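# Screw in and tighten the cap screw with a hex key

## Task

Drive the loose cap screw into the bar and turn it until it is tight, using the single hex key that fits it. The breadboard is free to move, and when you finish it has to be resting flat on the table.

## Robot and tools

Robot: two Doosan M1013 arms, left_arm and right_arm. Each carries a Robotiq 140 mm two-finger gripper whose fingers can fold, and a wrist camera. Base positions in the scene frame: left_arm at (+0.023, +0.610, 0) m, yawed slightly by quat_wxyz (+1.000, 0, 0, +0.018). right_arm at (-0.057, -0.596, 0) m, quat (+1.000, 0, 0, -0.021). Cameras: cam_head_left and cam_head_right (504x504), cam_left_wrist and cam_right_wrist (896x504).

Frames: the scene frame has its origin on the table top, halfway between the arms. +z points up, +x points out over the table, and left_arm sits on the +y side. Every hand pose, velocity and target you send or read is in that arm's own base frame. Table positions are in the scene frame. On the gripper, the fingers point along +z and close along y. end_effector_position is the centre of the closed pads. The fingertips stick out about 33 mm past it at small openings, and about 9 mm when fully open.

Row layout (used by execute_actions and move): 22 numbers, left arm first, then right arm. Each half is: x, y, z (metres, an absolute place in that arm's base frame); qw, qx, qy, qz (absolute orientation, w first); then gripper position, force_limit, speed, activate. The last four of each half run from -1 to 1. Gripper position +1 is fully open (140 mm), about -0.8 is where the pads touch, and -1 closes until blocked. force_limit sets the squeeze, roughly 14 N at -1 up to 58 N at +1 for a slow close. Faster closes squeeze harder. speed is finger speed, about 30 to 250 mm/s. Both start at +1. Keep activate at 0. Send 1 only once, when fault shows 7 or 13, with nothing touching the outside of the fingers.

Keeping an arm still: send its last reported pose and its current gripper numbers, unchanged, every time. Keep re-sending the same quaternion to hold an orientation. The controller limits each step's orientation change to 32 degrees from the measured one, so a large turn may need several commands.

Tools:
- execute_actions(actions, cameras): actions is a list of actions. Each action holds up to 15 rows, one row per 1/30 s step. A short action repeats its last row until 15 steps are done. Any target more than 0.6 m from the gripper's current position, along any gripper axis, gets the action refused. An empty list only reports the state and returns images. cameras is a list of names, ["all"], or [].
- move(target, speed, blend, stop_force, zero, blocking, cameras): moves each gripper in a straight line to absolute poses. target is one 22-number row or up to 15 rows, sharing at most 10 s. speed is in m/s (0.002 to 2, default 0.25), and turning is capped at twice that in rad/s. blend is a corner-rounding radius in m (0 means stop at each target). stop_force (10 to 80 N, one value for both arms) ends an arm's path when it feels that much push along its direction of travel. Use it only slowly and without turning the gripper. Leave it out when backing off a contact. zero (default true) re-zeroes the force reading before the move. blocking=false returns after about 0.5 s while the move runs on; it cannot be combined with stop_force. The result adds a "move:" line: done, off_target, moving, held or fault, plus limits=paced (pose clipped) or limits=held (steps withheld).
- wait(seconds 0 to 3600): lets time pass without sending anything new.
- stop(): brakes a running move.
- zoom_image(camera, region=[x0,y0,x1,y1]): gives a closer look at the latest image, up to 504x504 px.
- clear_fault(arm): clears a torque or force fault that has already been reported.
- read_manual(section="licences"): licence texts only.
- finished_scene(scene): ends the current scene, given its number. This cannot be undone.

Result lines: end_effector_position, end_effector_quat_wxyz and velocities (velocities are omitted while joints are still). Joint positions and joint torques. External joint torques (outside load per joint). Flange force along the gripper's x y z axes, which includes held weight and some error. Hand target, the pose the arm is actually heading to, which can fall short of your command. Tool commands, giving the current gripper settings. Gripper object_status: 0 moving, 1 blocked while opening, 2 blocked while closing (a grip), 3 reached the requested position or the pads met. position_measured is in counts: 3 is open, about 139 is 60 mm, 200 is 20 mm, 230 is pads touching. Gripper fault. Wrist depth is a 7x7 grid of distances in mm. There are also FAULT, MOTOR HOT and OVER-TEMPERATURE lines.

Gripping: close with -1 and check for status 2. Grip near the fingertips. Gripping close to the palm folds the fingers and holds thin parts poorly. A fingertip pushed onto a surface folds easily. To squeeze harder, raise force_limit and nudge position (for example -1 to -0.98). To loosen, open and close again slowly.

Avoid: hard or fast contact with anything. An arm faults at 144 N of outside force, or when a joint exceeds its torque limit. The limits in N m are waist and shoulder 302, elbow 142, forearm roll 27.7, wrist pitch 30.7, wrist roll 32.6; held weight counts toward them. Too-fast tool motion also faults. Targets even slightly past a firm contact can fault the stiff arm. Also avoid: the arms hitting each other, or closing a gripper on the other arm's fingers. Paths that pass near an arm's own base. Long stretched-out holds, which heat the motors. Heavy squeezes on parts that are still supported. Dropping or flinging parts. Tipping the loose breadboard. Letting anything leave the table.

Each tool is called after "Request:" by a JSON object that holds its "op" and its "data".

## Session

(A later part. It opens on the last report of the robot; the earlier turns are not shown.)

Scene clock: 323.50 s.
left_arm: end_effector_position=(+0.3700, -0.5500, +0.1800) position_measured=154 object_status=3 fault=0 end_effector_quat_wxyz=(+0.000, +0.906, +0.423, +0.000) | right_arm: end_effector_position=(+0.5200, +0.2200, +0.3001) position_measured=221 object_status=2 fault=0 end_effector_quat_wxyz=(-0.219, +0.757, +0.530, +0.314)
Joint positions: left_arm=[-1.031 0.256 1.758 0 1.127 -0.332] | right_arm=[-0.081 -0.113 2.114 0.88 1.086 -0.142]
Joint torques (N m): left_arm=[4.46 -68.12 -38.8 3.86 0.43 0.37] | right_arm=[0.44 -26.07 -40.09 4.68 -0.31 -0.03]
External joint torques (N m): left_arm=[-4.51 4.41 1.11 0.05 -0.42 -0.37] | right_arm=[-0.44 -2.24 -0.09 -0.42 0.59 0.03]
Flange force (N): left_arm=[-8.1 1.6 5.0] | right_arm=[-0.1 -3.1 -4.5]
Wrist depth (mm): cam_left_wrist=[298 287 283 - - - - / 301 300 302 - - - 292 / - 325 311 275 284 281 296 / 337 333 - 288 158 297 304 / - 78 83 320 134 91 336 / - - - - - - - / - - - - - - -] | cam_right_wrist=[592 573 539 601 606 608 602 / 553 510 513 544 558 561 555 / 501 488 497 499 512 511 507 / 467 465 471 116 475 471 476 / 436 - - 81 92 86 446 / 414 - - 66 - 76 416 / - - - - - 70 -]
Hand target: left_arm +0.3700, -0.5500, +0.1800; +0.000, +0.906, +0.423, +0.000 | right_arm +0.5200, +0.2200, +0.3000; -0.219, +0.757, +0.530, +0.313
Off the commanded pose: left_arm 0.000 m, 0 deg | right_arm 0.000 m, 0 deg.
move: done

Request:
{"op": "move", "data": {"target": [[0.35,-0.59,0.15,0,0.1305,0.9914,0,-0.2,-1,-1,0, 0.50,0.25,0.30,-0.4056,0.5792,0.4056,0.5792,-1,-0.1,-1,0],[0.3475,-0.6,0.13,0,-0.7660,0.6428,0,-0.2,-1,-1,0, 0.50,0.25,0.30,-0.4056,0.5792,0.4056,0.5792,-1,-0.1,-1,0],[0.3475,-0.600,0.12,0,-0.9914,0.1305,0,-0.2,-1,-1,0, 0.50,0.25,0.30,-0.4056,0.5792,0.4056,0.5792,-1,-0.1,-1,0]], "speed": 0.7, "blend": [0.05,0.05,0], "cameras": ["cam_left_wrist","cam_right_wrist","cam_head_left"]}}

Request:
{"op": "zoom_image", "data": {"camera": "cam_left_wrist", "region": [400, 130, 560, 290]}}

Scene clock: 333.17 s.
left_arm: end_effector_position=(+0.3475, -0.6000, +0.1200) position_measured=154 object_status=3 fault=0 end_effector_quat_wxyz=(+0.000, +0.991, -0.131, +0.000) | right_arm: end_effector_position=(+0.5000, +0.2500, +0.3000) position_measured=221 object_status=2 fault=0 end_effector_quat_wxyz=(-0.406, +0.579, +0.406, +0.579)
Joint positions: left_arm=[-1.096 0.346 1.756 0 1.04 -5.546] | right_arm=[-0.249 0.134 2.426 1.655 1.516 -0.991]
Joint torques (N m): left_arm=[4.57 -75.41 -37.31 3.63 0.38 0.45] | right_arm=[-0.14 -37.75 -27.48 1.67 1.79 -0.01]
External joint torques (N m): left_arm=[-4.45 4.47 1.35 0.09 -0.42 -0.45] | right_arm=[0.07 -3.22 0.26 -0.33 0.55 0.01]
Flange force (N): left_arm=[-2.9 7.1 5.6] | right_arm=[6.4 -4.6 -2.2]
Wrist depth (mm): cam_left_wrist=[- - - 205 204 204 224 / - 239 215 215 217 214 232 / 257 - - 220 226 224 247 / 271 - - 227 158 237 262 / 288 78 83 249 247 91 - / - - - 269 - - - / - - - 324 - - -] | cam_right_wrist=[2368 393 469 2960 - - - / 2260 863 2996 3032 - - - / 846 924 2826 2645 1574 - - / 846 - 462 117 995 898 - / 667 715 - 81 90 86 - / 581 - - 66 - 76 497 / - - - - - 70 -]
Hand target: left_arm +0.3475, -0.6000, +0.1200; +0.000, +0.991, -0.131, +0.000 | right_arm +0.5000, +0.2500, +0.3000; -0.406, +0.579, +0.406, +0.579
Off the commanded pose: left_arm 0.000 m, 0 deg | right_arm 0.000 m, 0 deg.
move: done
Images, in order (width x height): cam_head_left 504x504, cam_left_wrist 896x504, cam_right_wrist 896x504.

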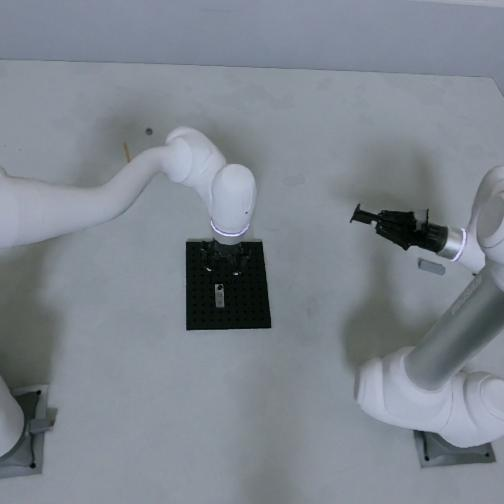

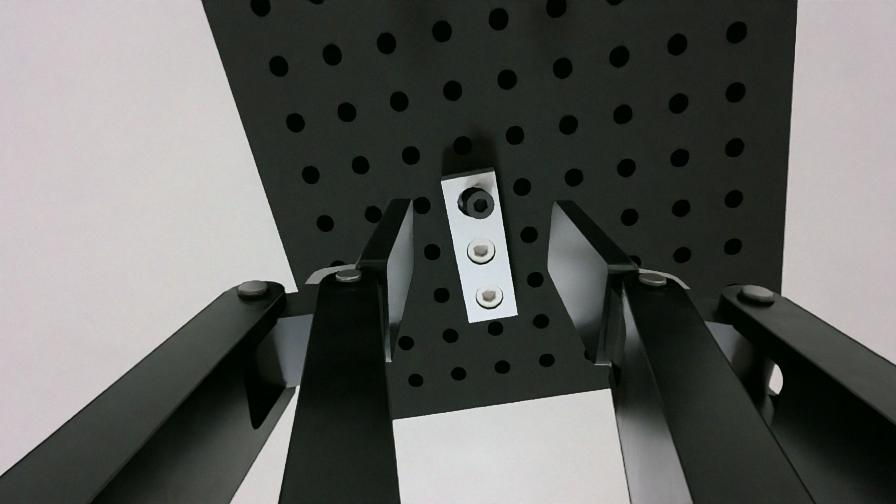

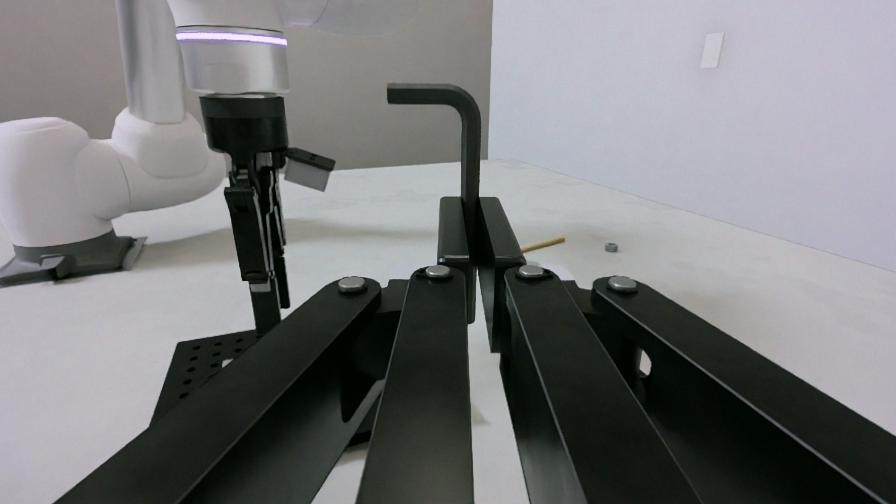

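Scaled by 3.150 from the camera's image (finer frame: 1280x720).

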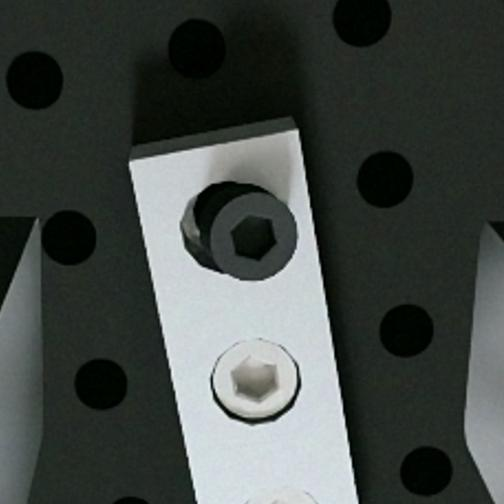

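Request:
{"op": "move", "data": {"target": [[0.3468,-0.5993,0.10,0,0.9914,0.1305,0,-0.2,-1,-1,0, 0.50,0.25,0.30,-0.4056,0.5792,0.4056,0.5792,-1,-0.1,-1,0],[0.3468,-0.5993,0.072,0,0.9914,0.1305,0,-0.2,-1,-1,0, 0.50,0.25,0.30,-0.4056,0.5792,0.4056,0.5792,-1,-0.1,-1,0],[0.3468,-0.5993,0.072,0,0.9914,0.1305,0,-1,-1,-1,0, 0.50,0.25,0.30,-0.4056,0.5792,0.4056,0.5792,-1,-0.1,-1,0]], "speed": [0.2,0.06,0.06], "cameras": ["cam_left_wrist"]}}

Request:
{"op": "zoom_image", "data": {"camera": "cam_left_wrist", "region": [420, 180, 540, 300]}}

Scene clock: 353.90 s.
left_arm: end_effector_position=(+0.3468, -0.5993, +0.0720) position_measured=211 object_status=2 fault=0 end_effector_quat_wxyz=(+0.000, +0.991, +0.131, +0.000) | right_arm: end_effector_position=(+0.5000, +0.2500, +0.3000) position_measured=221 object_status=2 fault=0 end_effector_quat_wxyz=(-0.406, +0.579, +0.406, +0.579)
Joint positions: left_arm=[-1.096 0.388 1.797 0 0.957 -6.07] | right_arm=[-0.249 0.134 2.426 1.655 1.516 -0.991]
Joint torques (N m): left_arm=[3.85 -76.49 -35.75 3.36 -0.39 0.43] | right_arm=[0.06 -37.15 -27.35 1.66 1.84 0.05]
External joint torques (N m): left_arm=[-3.57 3.44 1.7 0.18 0.37 -0.43] | right_arm=[-0.06 -3.71 0.25 -0.34 0.5 -0.05]
Flange force (N): left_arm=[-5.3 2.6 3.9] | right_arm=[7.3 -5.2 -2.6]
Wrist depth (mm): cam_left_wrist=[- 187 163 163 162 160 159 / - 195 - - 169 168 167 / - - 183 179 179 177 176 / - - 190 119 184 187 185 / - 229 88 83 - 193 197 / 246 - - - - - - / - - - - - 69 -] | cam_right_wrist=[2617 387 445 543 - 1715 - / 2281 426 436 154 2125 1703 - / 829 931 452 - 2022 1564 1647 / 863 872 487 116 117 1054 - / 731 704 - 81 92 81 - / - - - 66 - 76 69 / - - - - - 70 -]
Hand target: left_arm +0.3468, -0.5993, +0.0720; +0.000, +0.991, +0.131, +0.000 | right_arm +0.5000, +0.2500, +0.3000; -0.406, +0.579, +0.406, +0.579
Off the commanded pose: left_arm 0.000 m, 0 deg | right_arm 0.000 m, 0 deg.
move: done

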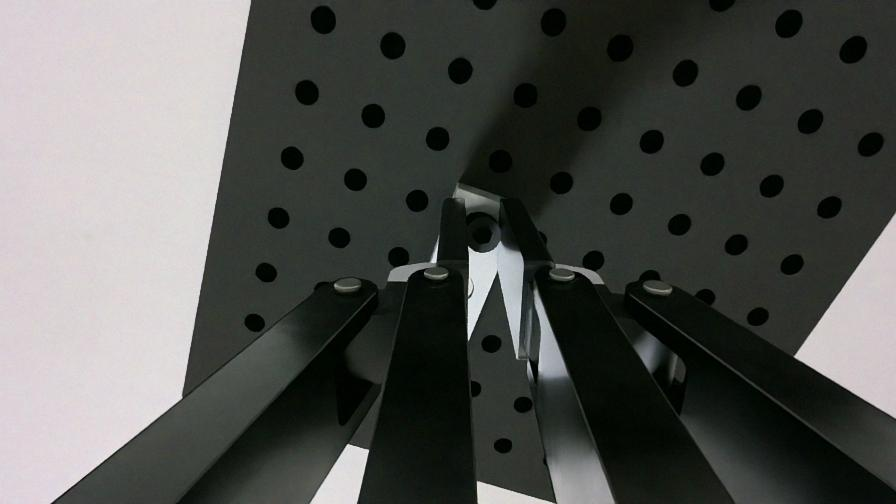

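Scaled by 4.200 from the camera's image (finer frame: 1280x720).

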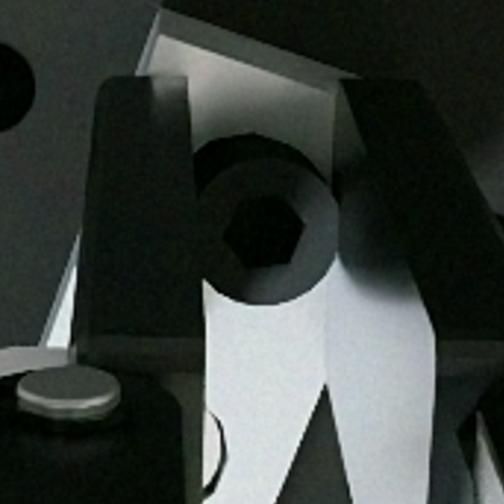

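Request:
{"op": "move", "data": {"target": [[0.3455,-0.5996,0.0715,0,0.9914,0.1305,0,-1,-1,-1,0, 0.50,0.25,0.30,-0.4056,0.5792,0.4056,0.5792,-1,-0.1,-1,0],[0.3455,-0.5996,0.0713,0,0.6088,-0.7934,0,-1,-1,-1,0, 0.50,0.25,0.30,-0.4056,0.5792,0.4056,0.5792,-1,-0.1,-1,0],[0.3460,-0.5994,0.0710,0,-0.3827,-0.9239,0,-1,-1,-1,0, 0.50,0.25,0.30,-0.4056,0.5792,0.4056,0.5792,-1,-0.1,-1,0],[0.3465,-0.5993,0.0708,0,-0.9914,-0.1305,0,-1,-1,-1,0, 0.50,0.25,0.30,-0.4056,0.5792,0.4056,0.5792,-1,-0.1,-1,0],[0.3465,-0.5993,0.0706,0,-0.6088,0.7934,0,-1,-1,-1,0, 0.50,0.25,0.30,-0.4056,0.5792,0.4056,0.5792,-1,-0.1,-1,0],[0.3465,-0.5993,0.0703,0,0.3827,0.9239,0,-1,-1,-1,0, 0.50,0.25,0.30,-0.4056,0.5792,0.4056,0.5792,-1,-0.1,-1,0],[0.3465,-0.5993,0.0702,0,0.6428,0.7660,0,-1,-1,-1,0, 0.50,0.25,0.30,-0.4056,0.5792,0.4056,0.5792,-1,-0.1,-1,0]], "speed": [0.05,0.7,0.7,0.7,0.7,0.7,0.7], "blend": [0,0.2,0.2,0.2,0.2,0.2,0], "cameras": ["cam_left_wrist"]}}

Request:
{"op": "zoom_image", "data": {"camera": "cam_left_wrist", "region": [420, 180, 540, 300]}}

Scene clock: 379.87 s.
left_arm: end_effector_position=(+0.3465, -0.5992, +0.0702) position_measured=211 object_status=2 fault=0 end_effector_quat_wxyz=(+0.000, +0.643, +0.766, +0.000) | right_arm: end_effector_position=(+0.5000, +0.2500, +0.3000) position_measured=221 object_status=2 fault=0 end_effector_quat_wxyz=(-0.406, +0.579, +0.406, +0.579)
Joint positions: left_arm=[-1.096 0.389 1.798 0 0.954 5.012] | right_arm=[-0.249 0.134 2.426 1.655 1.516 -0.991]
Joint torques (N m): left_arm=[14.08 -21.02 22.09 7.49 11.93 0.75] | right_arm=[0.51 -37.52 -27.27 1.74 1.74 -0.02]
External joint torques (N m): left_arm=[-13.82 -52.11 -56.12 -3.97 -11.89 -0.75] | right_arm=[-0.63 -3.47 0.16 -0.4 0.6 0.02]
Flange force (N): left_arm=[-40.3 -7.7 -71.3] | right_arm=[7.0 -4.6 -4.2]
Wrist depth (mm): cam_left_wrist=[- - 162 161 161 159 158 / - 171 170 - 169 166 167 / - 182 171 170 177 181 175 / 217 193 188 125 183 186 187 / 235 200 88 111 104 94 - / - - - - - - - / - - - - - 70 -] | cam_right_wrist=[2826 384 443 522 - 2022 - / 918 427 2732 154 - - - / 837 938 498 166 - - - / 849 904 500 117 117 894 - / - - - 81 92 81 704 / - - - 66 - 76 542 / - - - - - 70 -]
Hand target: left_arm +0.3465, -0.5993, +0.0702; +0.000, +0.643, +0.766, +0.000 | right_arm +0.5000, +0.2500, +0.3000; -0.406, +0.579, +0.406, +0.579
Off the commanded pose: left_arm 0.000 m, 0 deg | right_arm 0.000 m, 0 deg.
move: done; blend cut to 0.1527 m at target 6

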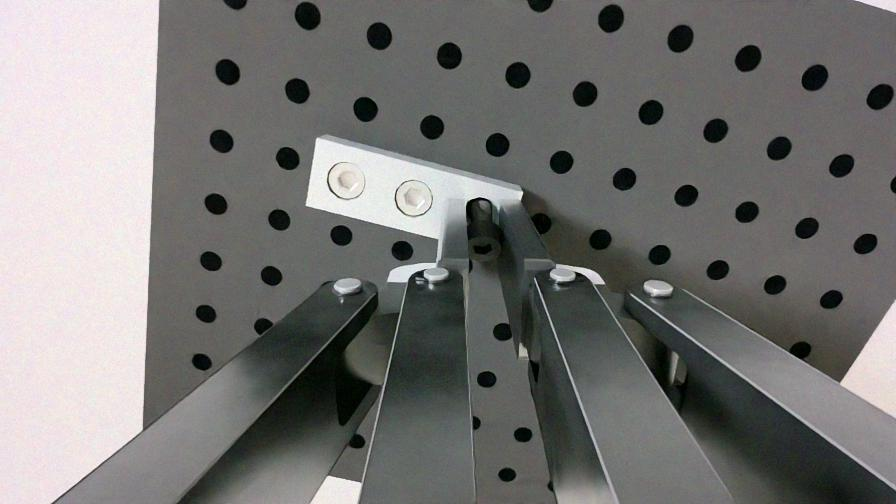

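Scaled by 4.200 from the camera's image (finer frame: 1280x720).

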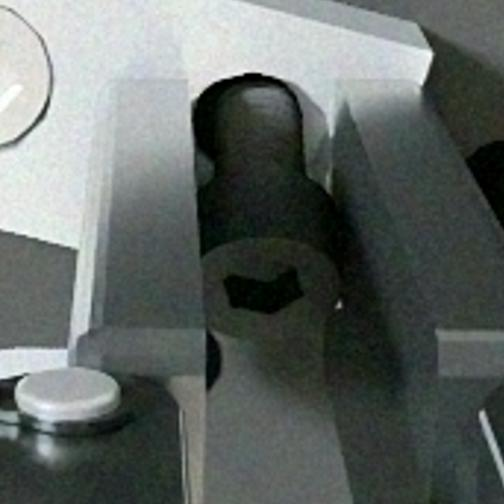

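Request:
{"op": "move", "data": {"target": [0.3465,-0.5993,0.105,0,0.6428,0.7660,0,-1,-1,-1,0, 0.50,0.25,0.30,-0.4056,0.5792,0.4056,0.5792,-1,-0.1,-1,0], "speed": 0.05, "cameras": ["cam_left_wrist"]}}

Request:
{"op": "zoom_image", "data": {"camera": "cam_left_wrist", "region": [400, 160, 560, 320]}}

Scene clock: 385.60 s.
left_arm: end_effector_position=(+0.3465, -0.5993, +0.1050) position_measured=211 object_status=2 fault=0 end_effector_quat_wxyz=(+0.000, +0.643, +0.766, +0.000) | right_arm: end_effector_position=(+0.5000, +0.2500, +0.3000) position_measured=221 object_status=2 fault=0 end_effector_quat_wxyz=(-0.406, +0.579, +0.406, +0.579)
Joint positions: left_arm=[-1.096 0.358 1.771 0 1.013 5.012] | right_arm=[-0.249 0.134 2.426 1.655 1.516 -0.991]
Joint torques (N m): left_arm=[4.38 -75.93 -36.47 3.64 0.42 0.44] | right_arm=[0.01 -37.42 -27.34 1.71 1.73 -0.04]
External joint torques (N m): left_arm=[-4.35 4.54 1.14 0 -0.38 -0.44] | right_arm=[0.22 -3.89 0.27 -0.41 0.62 0.04]
Flange force (N): left_arm=[-5.6 -5.3 5.6] | right_arm=[7.8 -5.5 -2.3]
Wrist depth (mm): cam_left_wrist=[- 218 194 - 188 - 213 / - 199 - - 200 - 200 / - 213 212 202 - 208 206 / 256 249 228 119 125 222 223 / - - 87 - - 93 260 / - - - - - - - / - - - - - 69 -] | cam_right_wrist=[2302 394 466 - 2512 - - / 2324 888 2732 155 - 1691 - / 837 931 1302 - - - - / 852 846 506 117 113 999 1275 / 644 - - 81 92 79 702 / 566 - - 66 - 76 546 / - - - - - 70 -]
Hand target: left_arm +0.3465, -0.5993, +0.1050; +0.000, +0.643, +0.766, +0.000 | right_arm +0.5000, +0.2500, +0.3000; -0.406, +0.579, +0.406, +0.579
Off the commanded pose: left_arm 0.000 m, 0 deg | right_arm 0.000 m, 0 deg.
move: done

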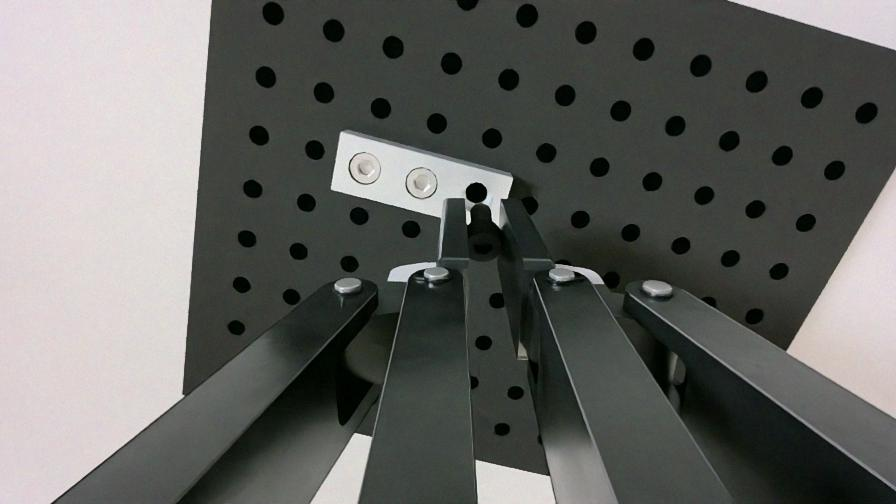

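Scaled by 3.150 from the camera's image (finer frame: 1280x720).

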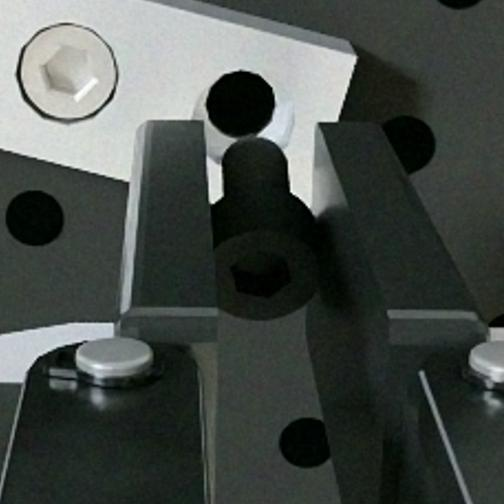

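Request:
{"op": "move", "data": {"target": [0.3446,-0.5866,0.100,0.1198,0.6349,0.7566,-0.1005,-1,-1,-1,0, 0.50,0.25,0.30,-0.4056,0.5792,0.4056,0.5792,-1,-0.1,-1,0], "speed": 0.15, "cameras": ["cam_left_wrist","cam_right_wrist"]}}

Request:
{"op": "zoom_image", "data": {"camera": "cam_left_wrist", "region": [400, 160, 560, 320]}}

Request:
{"op": "zoom_image", "data": {"camera": "cam_right_wrist", "region": [150, 230, 350, 470]}}

Scene clock: 424.67 s.
left_arm: end_effector_position=(+0.3446, -0.5866, +0.1000) position_measured=211 object_status=2 fault=0 end_effector_quat_wxyz=(+0.120, +0.635, +0.757, -0.100) | right_arm: end_effector_position=(+0.5000, +0.2500, +0.3000) position_measured=221 object_status=2 fault=0 end_effector_quat_wxyz=(-0.406, +0.579, +0.406, +0.579)
Joint positions: left_arm=[-1.037 0.229 1.996 -0.185 0.63 5.205] | right_arm=[-0.249 0.134 2.426 1.655 1.516 -0.991]
Joint torques (N m): left_arm=[4.26 -60.91 -34.54 2.99 -0.33 0.44] | right_arm=[0.12 -37.29 -27.42 1.78 1.81 0.03]
External joint torques (N m): left_arm=[-3.95 4.14 1.23 0.13 -0.39 -0.44] | right_arm=[-0.12 -3.59 0.35 -0.46 0.53 -0.03]
Flange force (N): left_arm=[-3.8 -6.1 7.4] | right_arm=[7.0 -5.2 -3.0]
Wrist depth (mm): cam_left_wrist=[- 173 170 174 170 166 174 / - 186 188 188 187 191 183 / - - 209 194 206 203 199 / - 241 233 124 219 222 257 / 313 - 88 - - - - / 336 - - - - - - / - - - - - 69 -] | cam_right_wrist=[- 469 572 - - - - / 2368 494 2617 3070 - - - / 837 928 521 1480 1366 - - / 852 928 882 116 99 - - / 691 736 - 81 92 81 - / - - - 65 - 76 500 / - - - - - 70 -]
Hand target: left_arm +0.3446, -0.5866, +0.1000; +0.120, +0.635, +0.757, -0.100 | right_arm +0.5000, +0.2500, +0.3000; -0.406, +0.579, +0.406, +0.579
Off the commanded pose: left_arm 0.000 m, 0 deg | right_arm 0.000 m, 0 deg.
move: done

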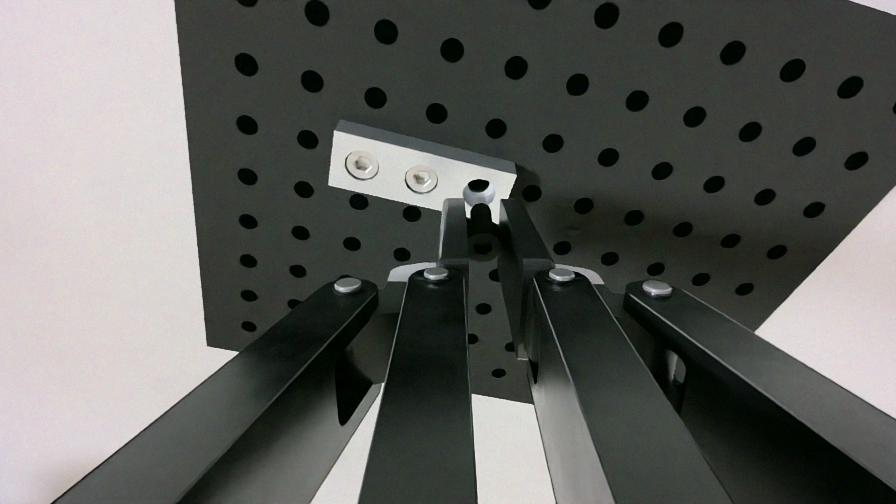

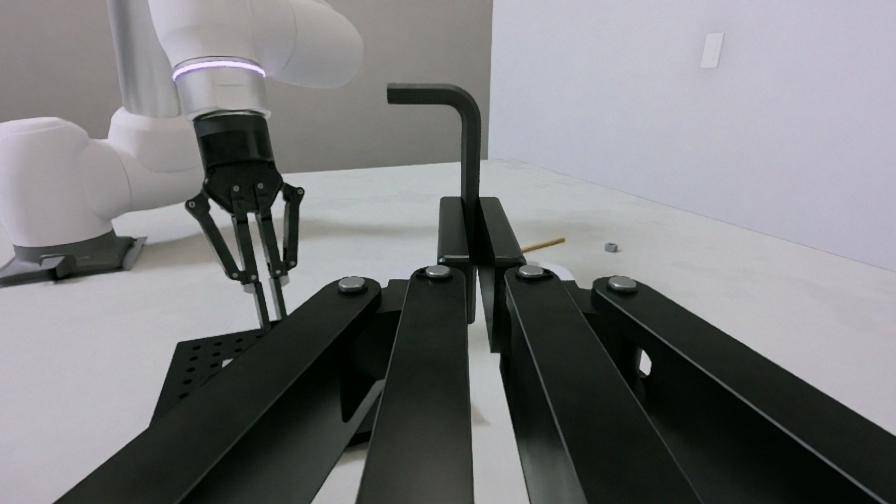

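Scaled by 3.150 from the camera's image (finer frame: 1280x720).

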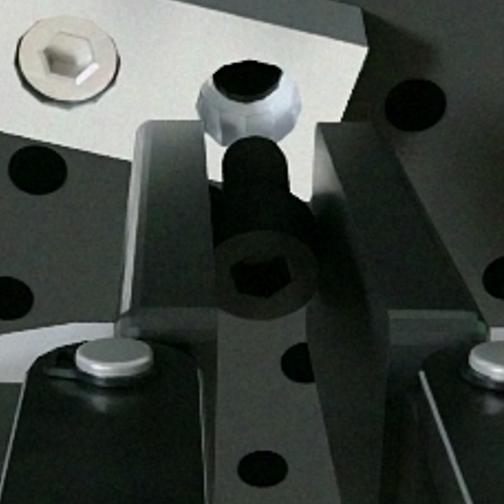

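Scaled by 2.100 from the camera's image (finer frame: 1280x720).

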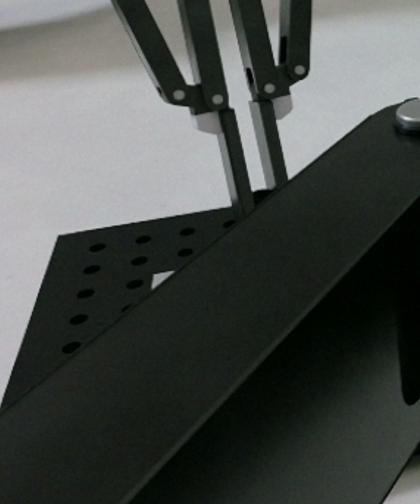

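Request:
{"op": "move", "data": {"target": [0.3456,-0.5866,0.087,0.1198,0.6349,0.7566,-0.1005,-1,-1,-1,0, 0.50,0.25,0.30,-0.4056,0.5792,0.4056,0.5792,-1,-0.1,-1,0], "speed": 0.08, "cameras": ["cam_left_wrist"]}}

Request:
{"op": "zoom_image", "data": {"camera": "cam_left_wrist", "region": [430, 160, 530, 280]}}

Scene clock: 434.00 s.
left_arm: end_effector_position=(+0.3456, -0.5866, +0.0870) position_measured=211 object_status=2 fault=0 end_effector_quat_wxyz=(+0.120, +0.635, +0.757, -0.101) | right_arm: end_effector_position=(+0.5000, +0.2500, +0.3000) position_measured=221 object_status=2 fault=0 end_effector_quat_wxyz=(-0.406, +0.579, +0.406, +0.579)
Joint positions: left_arm=[-1.036 0.244 2.006 -0.192 0.606 5.215] | right_arm=[-0.249 0.134 2.426 1.655 1.516 -0.991]
Joint torques (N m): left_arm=[4.28 -61.8 -33.76 2.9 -0.3 0.45] | right_arm=[-0.23 -37.45 -27.32 1.76 1.85 0.04]
External joint torques (N m): left_arm=[-3.93 4.09 0.96 0.17 -0.42 -0.45] | right_arm=[0.15 -3.59 0.17 -0.41 0.5 -0.04]
Flange force (N): left_arm=[-4.2 -6.0 7.4] | right_arm=[7.1 -5.0 -2.2]
Wrist depth (mm): cam_left_wrist=[- 159 160 159 154 156 153 / - 184 175 176 177 168 174 / - 200 192 182 190 194 188 / - 224 212 124 205 204 210 / 296 - 88 - - 93 - / 325 - - - - - - / - - - - - 69 -] | cam_right_wrist=[2368 474 589 2996 - - - / 2324 490 674 155 - - - / 837 931 1429 160 1437 - - / 857 911 964 117 118 971 921 / 753 687 - 81 92 81 685 / - - - 65 - 76 546 / - - - - - 70 -]
Hand target: left_arm +0.3456, -0.5866, +0.0870; +0.120, +0.635, +0.757, -0.101 | right_arm +0.5000, +0.2500, +0.3000; -0.406, +0.579, +0.406, +0.579
Off the commanded pose: left_arm 0.000 m, 0 deg | right_arm 0.000 m, 0 deg.
move: done

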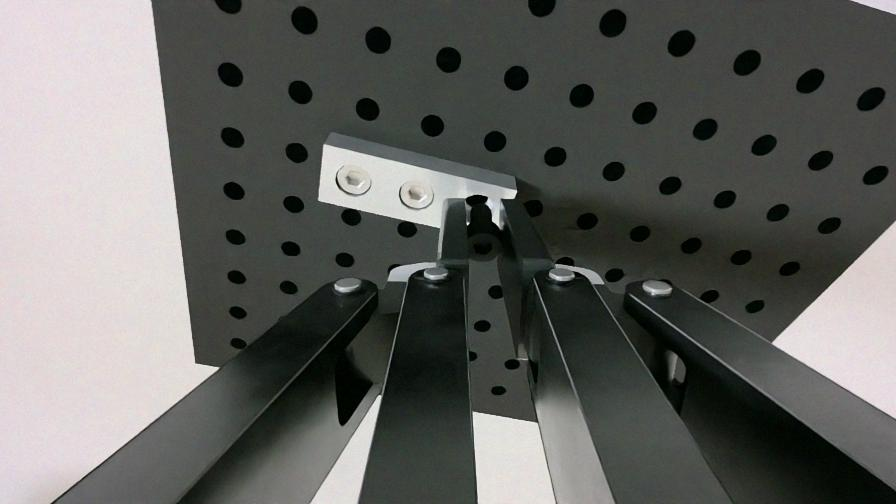

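Scaled by 4.200 from the camera's image (finer frame: 1280x720).

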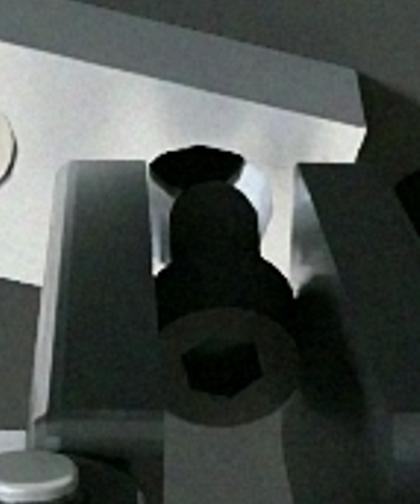

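Request:
{"op": "move", "data": {"target": [0.3454,-0.5860,0.0745,0.1198,0.6349,0.7566,-0.1005,-1,-1,-1,0, 0.50,0.25,0.30,-0.4056,0.5792,0.4056,0.5792,-1,-0.1,-1,0], "speed": 0.01, "stop_force": 10, "cameras": ["cam_left_wrist"]}}

Request:
{"op": "zoom_image", "data": {"camera": "cam_left_wrist", "region": [430, 160, 530, 280]}}

Scene clock: 440.80 s.
left_arm: end_effector_position=(+0.3454, -0.5860, +0.0745) position_measured=211 object_status=2 fault=0 end_effector_quat_wxyz=(+0.120, +0.635, +0.757, -0.101) | right_arm: end_effector_position=(+0.5000, +0.2500, +0.3000) position_measured=221 object_status=2 fault=0 end_effector_quat_wxyz=(-0.406, +0.579, +0.406, +0.579)
Joint positions: left_arm=[-1.036 0.257 2.017 -0.2 0.582 5.224] | right_arm=[-0.249 0.134 2.426 1.655 1.516 -0.991]
Joint torques (N m): left_arm=[4.58 -60.39 -31.68 3.1 -0.14 0.46] | right_arm=[-0.48 -37.5 -27.66 1.72 1.79 -0.08]
External joint torques (N m): left_arm=[-4.32 2.1 -0.4 -0.1 -0.58 -0.46] | right_arm=[0.38 -3.71 0.42 -0.37 0.55 0.08]
Flange force (N): left_arm=[-4.9 -6.6 4.7] | right_arm=[7.5 -5.6 -1.7]
Wrist depth (mm): cam_left_wrist=[- 147 148 146 144 146 145 / - 164 162 - 161 - 158 / - 182 174 173 - 177 175 / - 203 201 124 189 196 193 / - - 88 - - 210 - / - - - - - - 281 / - - - - - 69 -] | cam_right_wrist=[2260 481 596 - - 1463 - / 891 493 602 - - 1525 - / 846 924 1525 164 - 1636 - / 866 508 921 117 - - - / 695 - - 81 92 80 - / 565 - - 66 - 76 563 / - - - - - 70 -]
Hand target: left_arm +0.3454, -0.5860, +0.0745; +0.120, +0.635, +0.757, -0.101 | right_arm +0.5000, +0.2500, +0.3000; -0.406, +0.579, +0.406, +0.579
Off the commanded pose: left_arm 0.000 m, 0 deg | right_arm 0.000 m, 0 deg.
move: done

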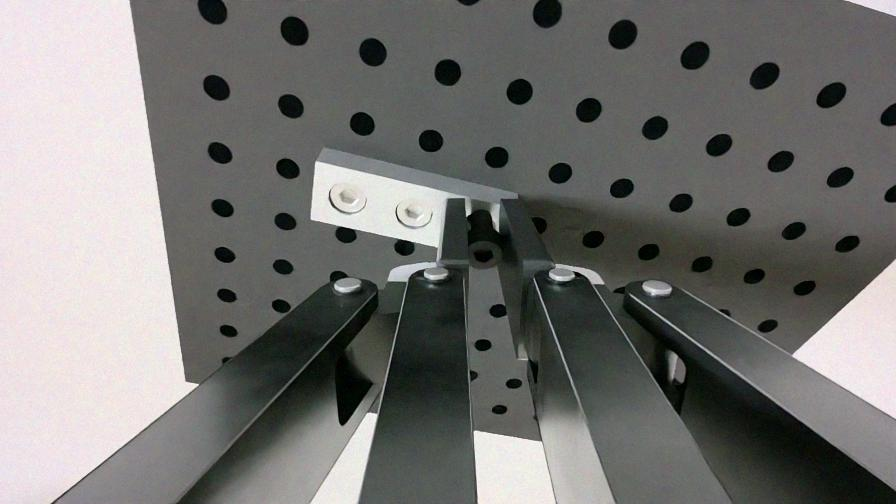

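Scaled by 4.200 from the camera's image (finer frame: 1280x720).

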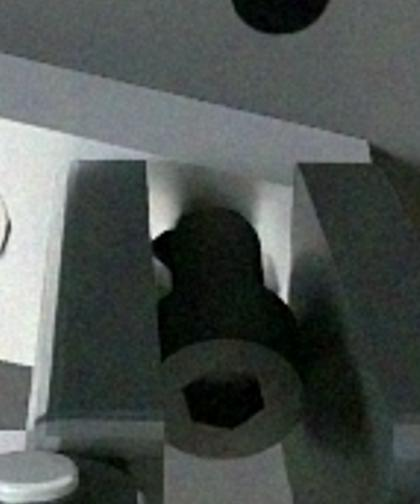

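Request:
{"op": "move", "data": {"target": [[0.3454,-0.5860,0.0748,0.1198,0.6349,0.7566,-0.1005,-0.2,-1,-1,0, 0.50,0.25,0.30,-0.4056,0.5792,0.4056,0.5792,-1,-0.1,-1,0],[0.3440,-0.5780,0.100,0.1198,0.6349,0.7566,-0.1005,-0.2,-1,-1,0, 0.50,0.25,0.30,-0.4056,0.5792,0.4056,0.5792,-1,-0.1,-1,0],[0.3468,-0.5993,0.11,0,0.6428,0.7660,0,-0.2,-1,-1,0, 0.50,0.25,0.30,-0.4056,0.5792,0.4056,0.5792,-1,-0.1,-1,0]], "speed": [0.05,0.08,0.2], "cameras": ["cam_left_wrist"]}}

Request:
{"op": "zoom_image", "data": {"camera": "cam_left_wrist", "region": [420, 140, 540, 260]}}

Scene clock: 450.53 s.
left_arm: end_effector_position=(+0.3468, -0.5993, +0.1100) position_measured=154 object_status=3 fault=0 end_effector_quat_wxyz=(+0.000, +0.643, +0.766, +0.000) | right_arm: end_effector_position=(+0.5000, +0.2500, +0.3000) position_measured=221 object_status=2 fault=0 end_effector_quat_wxyz=(-0.406, +0.579, +0.406, +0.579)
Joint positions: left_arm=[-1.096 0.353 1.766 0 1.022 5.013] | right_arm=[-0.249 0.134 2.426 1.655 1.516 -0.991]
Joint torques (N m): left_arm=[4.23 -75.83 -36.64 3.59 0.47 0.48] | right_arm=[0.04 -37.96 -27.49 1.67 1.85 -0.03]
External joint torques (N m): left_arm=[-4.46 4.6 0.95 0.08 -0.44 -0.47] | right_arm=[0.08 -3.23 0.25 -0.35 0.5 0.02]
Flange force (N): left_arm=[-6.1 -5.4 5.5] | right_arm=[6.5 -4.6 -2.2]
Wrist depth (mm): cam_left_wrist=[- - 197 197 194 196 203 / - 213 211 207 206 - 206 / 250 224 219 208 213 218 213 / - 232 227 228 138 227 - / - 78 83 243 235 91 - / - - - 259 257 - - / - - - 272 - - -] | cam_right_wrist=[2368 392 466 2925 2858 - - / 888 869 2794 3272 - - - / 834 931 479 1489 1691 - - / 849 918 543 116 898 1045 931 / 683 - - 81 92 81 696 / 572 - - 65 - 76 551 / - - - - - 70 -]
Hand target: left_arm +0.3468, -0.5993, +0.1100; +0.000, +0.643, +0.766, +0.000 | right_arm +0.5000, +0.2500, +0.3000; -0.406, +0.579, +0.406, +0.579
Off the commanded pose: left_arm 0.000 m, 0 deg | right_arm 0.000 m, 0 deg.
move: done

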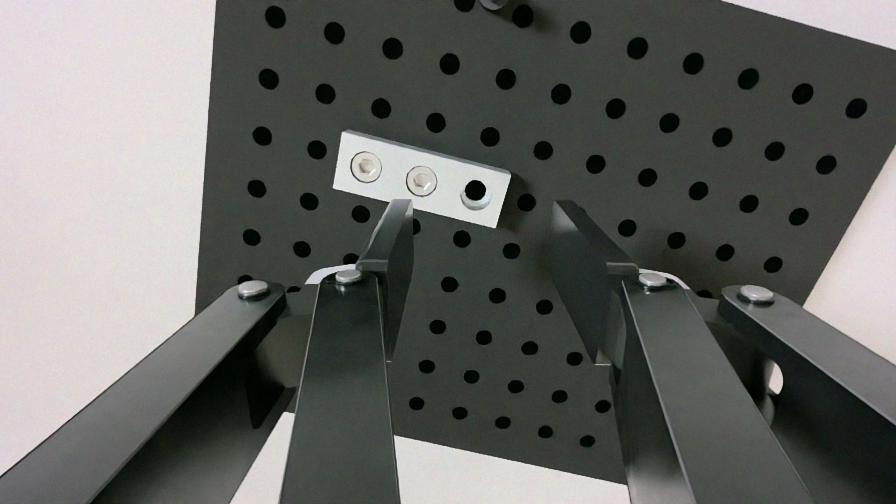

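Scaled by 4.200 from the camera's image (finer frame: 1280x720).

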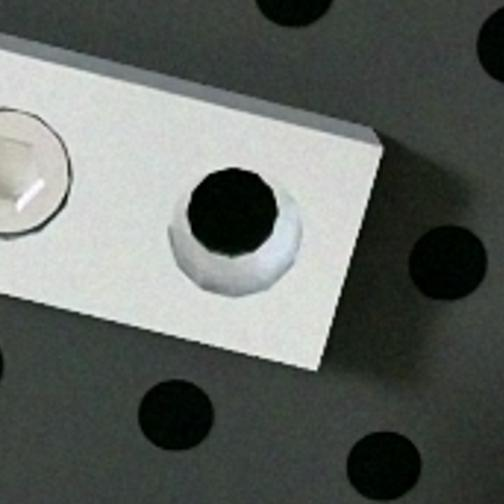

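Request:
{"op": "move", "data": {"target": [0.350,-0.54,0.12,0,0.6428,0.7660,0,-0.2,-1,-1,0, 0.50,0.25,0.30,-0.4056,0.5792,0.4056,0.5792,-1,-0.1,-1,0], "speed": 0.2, "cameras": ["cam_left_wrist"]}}

Request:
{"op": "zoom_image", "data": {"camera": "cam_left_wrist", "region": [410, 80, 560, 230]}}

Scene clock: 456.67 s.
left_arm: end_effector_position=(+0.3500, -0.5400, +0.1200) position_measured=154 object_status=3 fault=0 end_effector_quat_wxyz=(+0.000, +0.643, +0.766, +0.000) | right_arm: end_effector_position=(+0.5000, +0.2500, +0.3000) position_measured=221 object_status=2 fault=0 end_effector_quat_wxyz=(-0.406, +0.579, +0.406, +0.579)
Joint positions: left_arm=[-1.049 0.276 1.854 0 1.012 5.059] | right_arm=[-0.249 0.134 2.426 1.655 1.516 -0.991]
Joint torques (N m): left_arm=[4.33 -68.19 -36.33 3.6 0.46 0.45] | right_arm=[-0.15 -37.61 -27.46 1.62 1.85 0.03]
External joint torques (N m): left_arm=[-4.44 4.85 0.93 0.05 -0.43 -0.45] | right_arm=[0.28 -3.68 0.26 -0.3 0.5 -0.03]
Flange force (N): left_arm=[-7.1 -5.3 5.9] | right_arm=[7.2 -5.3 -1.6]
Wrist depth (mm): cam_left_wrist=[233 229 227 228 - 226 228 / - - 218 221 - - 235 / - - 229 225 223 - 246 / 268 269 - 237 134 238 - / - 78 83 240 133 91 - / - - - 272 264 - - / - - - 286 - - -] | cam_right_wrist=[2281 446 558 3502 2512 1815 - / 2391 898 2763 3229 - 2038 - / 846 928 560 166 - - - / 840 843 - 116 117 - - / 634 733 - 81 92 81 676 / 538 - - 65 - 76 543 / - - - - - 70 -]
Hand target: left_arm +0.3500, -0.5400, +0.1200; +0.000, +0.643, +0.766, +0.000 | right_arm +0.5000, +0.2500, +0.3000; -0.406, +0.579, +0.406, +0.579
Off the commanded pose: left_arm 0.000 m, 0 deg | right_arm 0.000 m, 0 deg.
move: done

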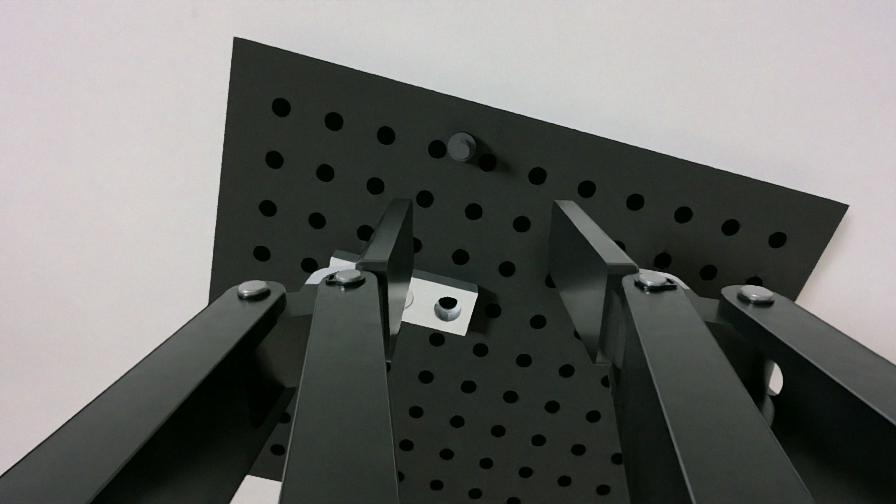

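Scaled by 3.360 from the camera's image (finer frame: 1280x720).

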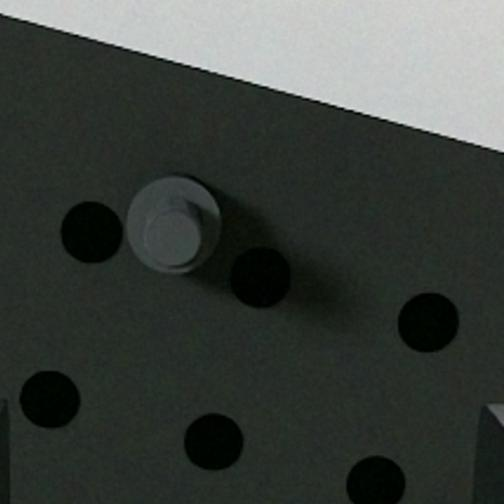

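Request:
{"op": "move", "data": {"target": [[0.340,-0.5166,0.11,0,0.6428,0.7660,0,-0.2,-1,-1,0, 0.50,0.25,0.30,-0.4056,0.5792,0.4056,0.5792,-1,-0.1,-1,0],[0.340,-0.5166,0.071,0,0.6428,0.7660,0,-0.2,-1,-1,0, 0.50,0.25,0.30,-0.4056,0.5792,0.4056,0.5792,-1,-0.1,-1,0],[0.340,-0.5166,0.071,0,0.6428,0.7660,0,-1,-1,-1,0, 0.50,0.25,0.30,-0.4056,0.5792,0.4056,0.5792,-1,-0.1,-1,0],[0.340,-0.5166,0.12,0,0.6428,0.7660,0,-1,-1,-1,0, 0.50,0.25,0.30,-0.4056,0.5792,0.4056,0.5792,-1,-0.1,-1,0]], "speed": [0.1,0.06,0.06,0.1], "cameras": ["cam_left_wrist"]}}

Request:
{"op": "zoom_image", "data": {"camera": "cam_left_wrist", "region": [410, 180, 560, 330]}}

Scene clock: 508.37 s.
left_arm: end_effector_position=(+0.3400, -0.5166, +0.1200) position_measured=219 object_status=2 fault=0 end_effector_quat_wxyz=(+0.000, +0.643, +0.766, +0.000) | right_arm: end_effector_position=(+0.5000, +0.2500, +0.3000) position_measured=221 object_status=2 fault=0 end_effector_quat_wxyz=(-0.406, +0.579, +0.406, +0.579)
Joint positions: left_arm=[-1.045 0.24 1.902 0 1 5.064] | right_arm=[-0.249 0.134 2.426 1.655 1.516 -0.991]
Joint torques (N m): left_arm=[4.14 -63.86 -36.21 3.55 0.45 0.41] | right_arm=[0.24 -37.32 -27.58 1.71 1.84 -0.07]
External joint torques (N m): left_arm=[-4.41 4.39 1.04 0.07 -0.42 -0.4] | right_arm=[-0.14 -3.78 0.51 -0.4 0.51 0.06]
Flange force (N): left_arm=[-6.5 -5.7 5.8] | right_arm=[7.5 -5.7 -3.0]
Wrist depth (mm): cam_left_wrist=[234 - - - 232 232 225 / - - - 239 237 237 233 / 257 255 - 227 229 247 - / 271 267 239 119 233 236 240 / - 286 88 - - 93 - / - - - - - - - / - - - - - 71 -] | cam_right_wrist=[2324 464 576 2763 2703 1594 - / 869 891 2996 152 - 1802 - / 843 945 549 160 - - - / 840 857 - 116 968 - - / 702 - - 81 92 80 - / - - - 66 - 76 549 / - - - - - 70 -]
Hand target: left_arm +0.3400, -0.5166, +0.1200; +0.000, +0.643, +0.766, +0.000 | right_arm +0.5000, +0.2500, +0.3000; -0.406, +0.579, +0.406, +0.579
Off the commanded pose: left_arm 0.000 m, 0 deg | right_arm 0.000 m, 0 deg.
move: done

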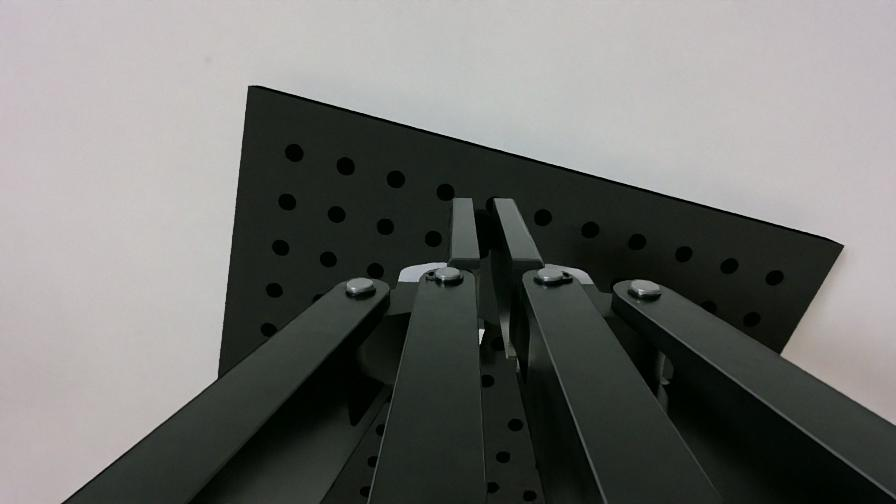

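Scaled by 3.360 from the camera's image (finer frame: 1280x720).

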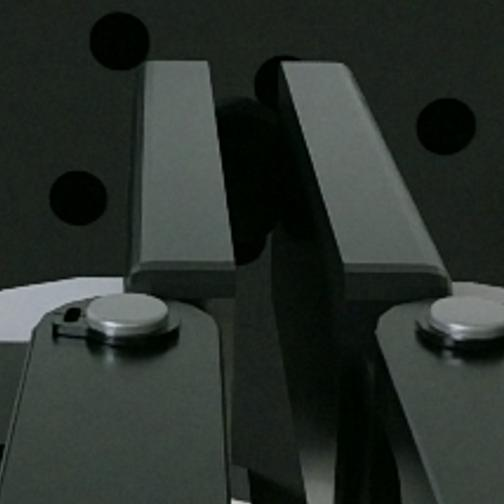

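Request:
{"op": "move", "data": {"target": [[0.42,-0.42,0.18,0,-0.1736,0.9848,0,-1,-1,-1,0, 0.50,0.25,0.30,-0.4056,0.5792,0.4056,0.5792,-1,-0.1,-1,0],[0.50,-0.30,0.15,0,-0.8348,0.5505,0,-1,-1,-1,0, 0.50,0.25,0.30,-0.4056,0.5792,0.4056,0.5792,-1,-0.1,-1,0],[0.50,-0.30,0.08,0.2753,0.7229,-0.4767,0.4174,-1,-1,-1,0, 0.50,0.25,0.30,-0.4056,0.5792,0.4056,0.5792,-1,-0.1,-1,0],[0.50,-0.30,0.032,0.2753,0.7229,-0.4767,0.4174,-1,-1,-1,0, 0.50,0.25,0.30,-0.4056,0.5792,0.4056,0.5792,-1,-0.1,-1,0]], "speed": [0.4,0.4,0.35,0.08], "blend": [0.05,0.03,0.01,0], "cameras": ["cam_left_wrist"]}}

Scene clock: 519.50 s.
left_arm: end_effector_position=(+0.5000, -0.2999, +0.0320) position_measured=219 object_status=2 fault=0 end_effector_quat_wxyz=(+0.275, +0.723, -0.477, +0.417) | right_arm: end_effector_position=(+0.5000, +0.2500, +0.3000) position_measured=221 object_status=2 fault=0 end_effector_quat_wxyz=(-0.406, +0.579, +0.406, +0.579)
Joint positions: left_arm=[-0.18 0.364 2.476 -1.974 0.903 4.391] | right_arm=[-0.249 0.134 2.426 1.655 1.516 -0.991]
Joint torques (N m): left_arm=[4.31 -50.76 -10.18 -1.41 2.82 0.46] | right_arm=[-0.38 -38.18 -27.68 1.7 1.78 -0.07]
External joint torques (N m): left_arm=[-4.23 4.17 0.13 0.31 -0.54 -0.46] | right_arm=[0.44 -2.6 0.62 -0.38 0.55 0.07]
Flange force (N): left_arm=[-1.5 2.2 13.0] | right_arm=[5.1 -4.4 -1.3]
Wrist depth (mm): cam_left_wrist=[- 294 308 - - 257 255 / - 244 - 253 249 256 - / 217 - 217 - 216 - - / - - - 137 - 188 183 / - - 88 - - - 168 / - - - - - - - / - - - - - 71 -] | cam_right_wrist=[945 2462 2590 - 2346 - - / 991 999 2996 - - - 1397 / 832 888 898 - - - - / 852 971 - 117 112 945 1366 / 696 744 - 81 92 86 689 / 568 - - 66 - 76 545 / - - - - - 70 -]
Hand target: left_arm +0.5000, -0.3000, +0.0320; +0.275, +0.723, -0.477, +0.417 | right_arm +0.5000, +0.2500, +0.3000; -0.406, +0.579, +0.406, +0.579
Off the commanded pose: left_arm 0.000 m, 0 deg | right_arm 0.000 m, 0 deg.
move: done

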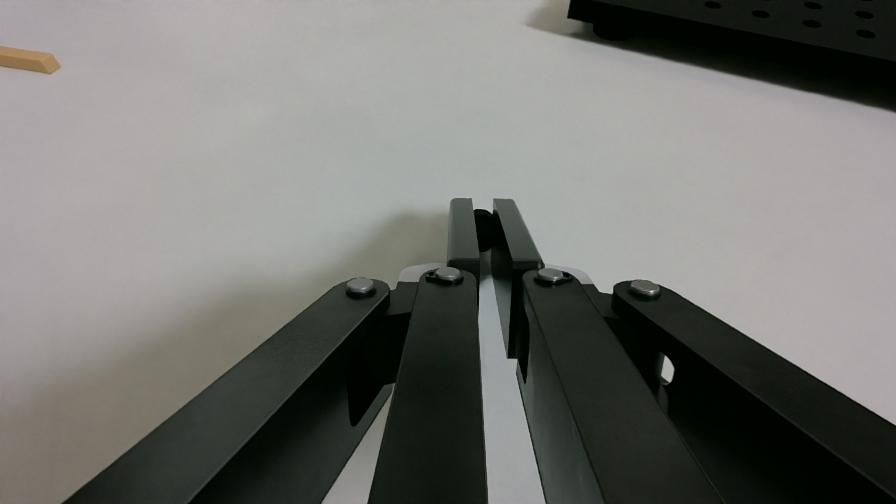

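Request:
{"op": "move", "data": {"target": [[0.50,-0.30,0.0305,0.2753,0.7229,-0.4767,0.4174,-1,-1,-1,0, 0.50,0.25,0.30,-0.4056,0.5792,0.4056,0.5792,-1,-0.1,-1,0],[0.50,-0.30,0.0305,0.2753,0.7229,-0.4767,0.4174,-0.2,-1,-1,0, 0.50,0.25,0.30,-0.4056,0.5792,0.4056,0.5792,-1,-0.1,-1,0],[0.48,-0.253,0.07,0.2753,0.7229,-0.4767,0.4174,-0.2,-1,-1,0, 0.50,0.25,0.30,-0.4056,0.5792,0.4056,0.5792,-1,-0.1,-1,0],[0.49,-0.28,0.15,0.1655,0.7961,-0.5250,0.2510,-0.2,-1,-1,0, 0.50,0.25,0.30,-0.4056,0.5792,0.4056,0.5792,-1,-0.1,-1,0],[0.51,-0.325,0.09,0,0.8348,-0.5505,0,-0.2,-1,-1,0, 0.50,0.25,0.30,-0.4056,0.5792,0.4056,0.5792,-1,-0.1,-1,0]], "speed": [0.05,0.05,0.12,0.3,0.3], "blend": [0,0,0.02,0.03,0], "cameras": ["cam_left_wrist"]}}

Request:
{"op": "zoom_image", "data": {"camera": "cam_left_wrist", "region": [370, 130, 590, 330]}}

Scene clock: 530.53 s.
left_arm: end_effector_position=(+0.5100, -0.3250, +0.0900) position_measured=154 object_status=3 fault=0 end_effector_quat_wxyz=(+0.000, +0.835, -0.550, +0.000) | right_arm: end_effector_position=(+0.5000, +0.2500, +0.3000) position_measured=221 object_status=2 fault=0 end_effector_quat_wxyz=(-0.406, +0.579, +0.406, +0.579)
Joint positions: left_arm=[-0.624 0.249 1.954 0 0.938 2.112] | right_arm=[-0.249 0.134 2.426 1.655 1.516 -0.991]
Joint torques (N m): left_arm=[4.12 -63.6 -34.7 3.37 0.32 0.47] | right_arm=[0.16 -37.19 -27.56 1.72 1.82 0]
External joint torques (N m): left_arm=[-4.09 4.43 0.86 0.08 -0.38 -0.47] | right_arm=[-0.06 -3.82 0.57 -0.41 0.53 0]
Flange force (N): left_arm=[7.6 4.0 6.0] | right_arm=[7.4 -5.9 -2.9]
Wrist depth (mm): cam_left_wrist=[- - 205 - - - 203 / - 212 210 213 212 - 210 / - - - 222 223 223 217 / 237 237 - - 134 231 - / - 78 83 - 134 91 - / - - - - - - - / - - - - - - -] | cam_right_wrist=[2240 2438 698 - - - - / 987 2674 738 2960 2368 1715 - / 829 1309 821 1594 - 1715 - / 849 931 - 117 - 1067 1413 / 698 736 - 81 92 79 708 / 565 - - 65 - 76 545 / - - - - - 70 -]
Hand target: left_arm +0.5100, -0.3250, +0.0900; +0.000, +0.835, -0.551, +0.000 | right_arm +0.5000, +0.2500, +0.3000; -0.406, +0.579, +0.406, +0.579
Off the commanded pose: left_arm 0.000 m, 0 deg | right_arm 0.000 m, 0 deg.
move: done

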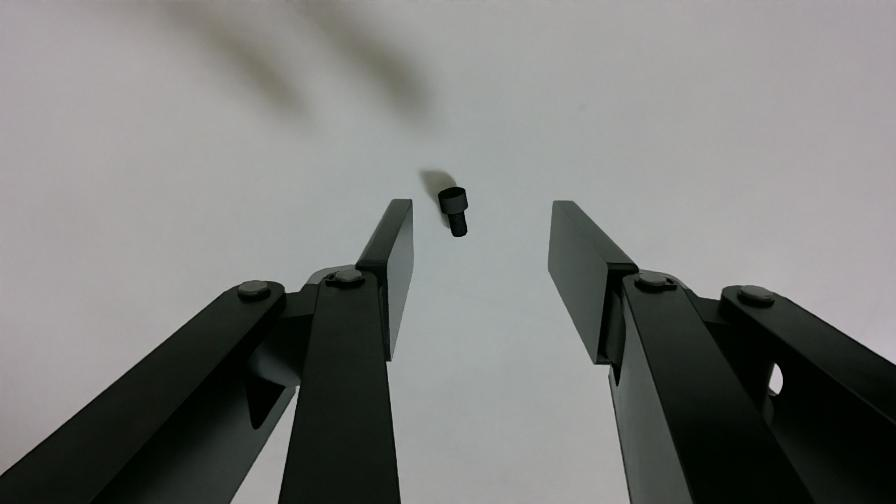

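Scaled by 2.291 from the camera's image (finer frame: 1280x720).

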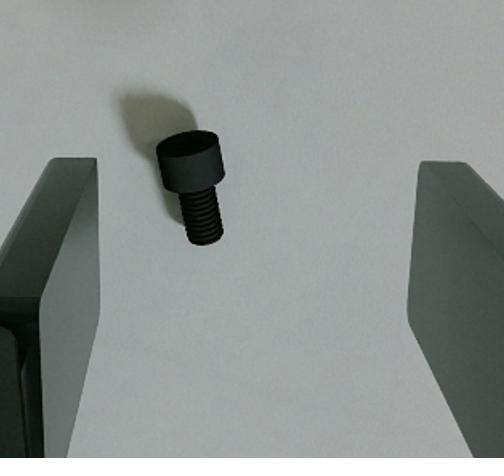

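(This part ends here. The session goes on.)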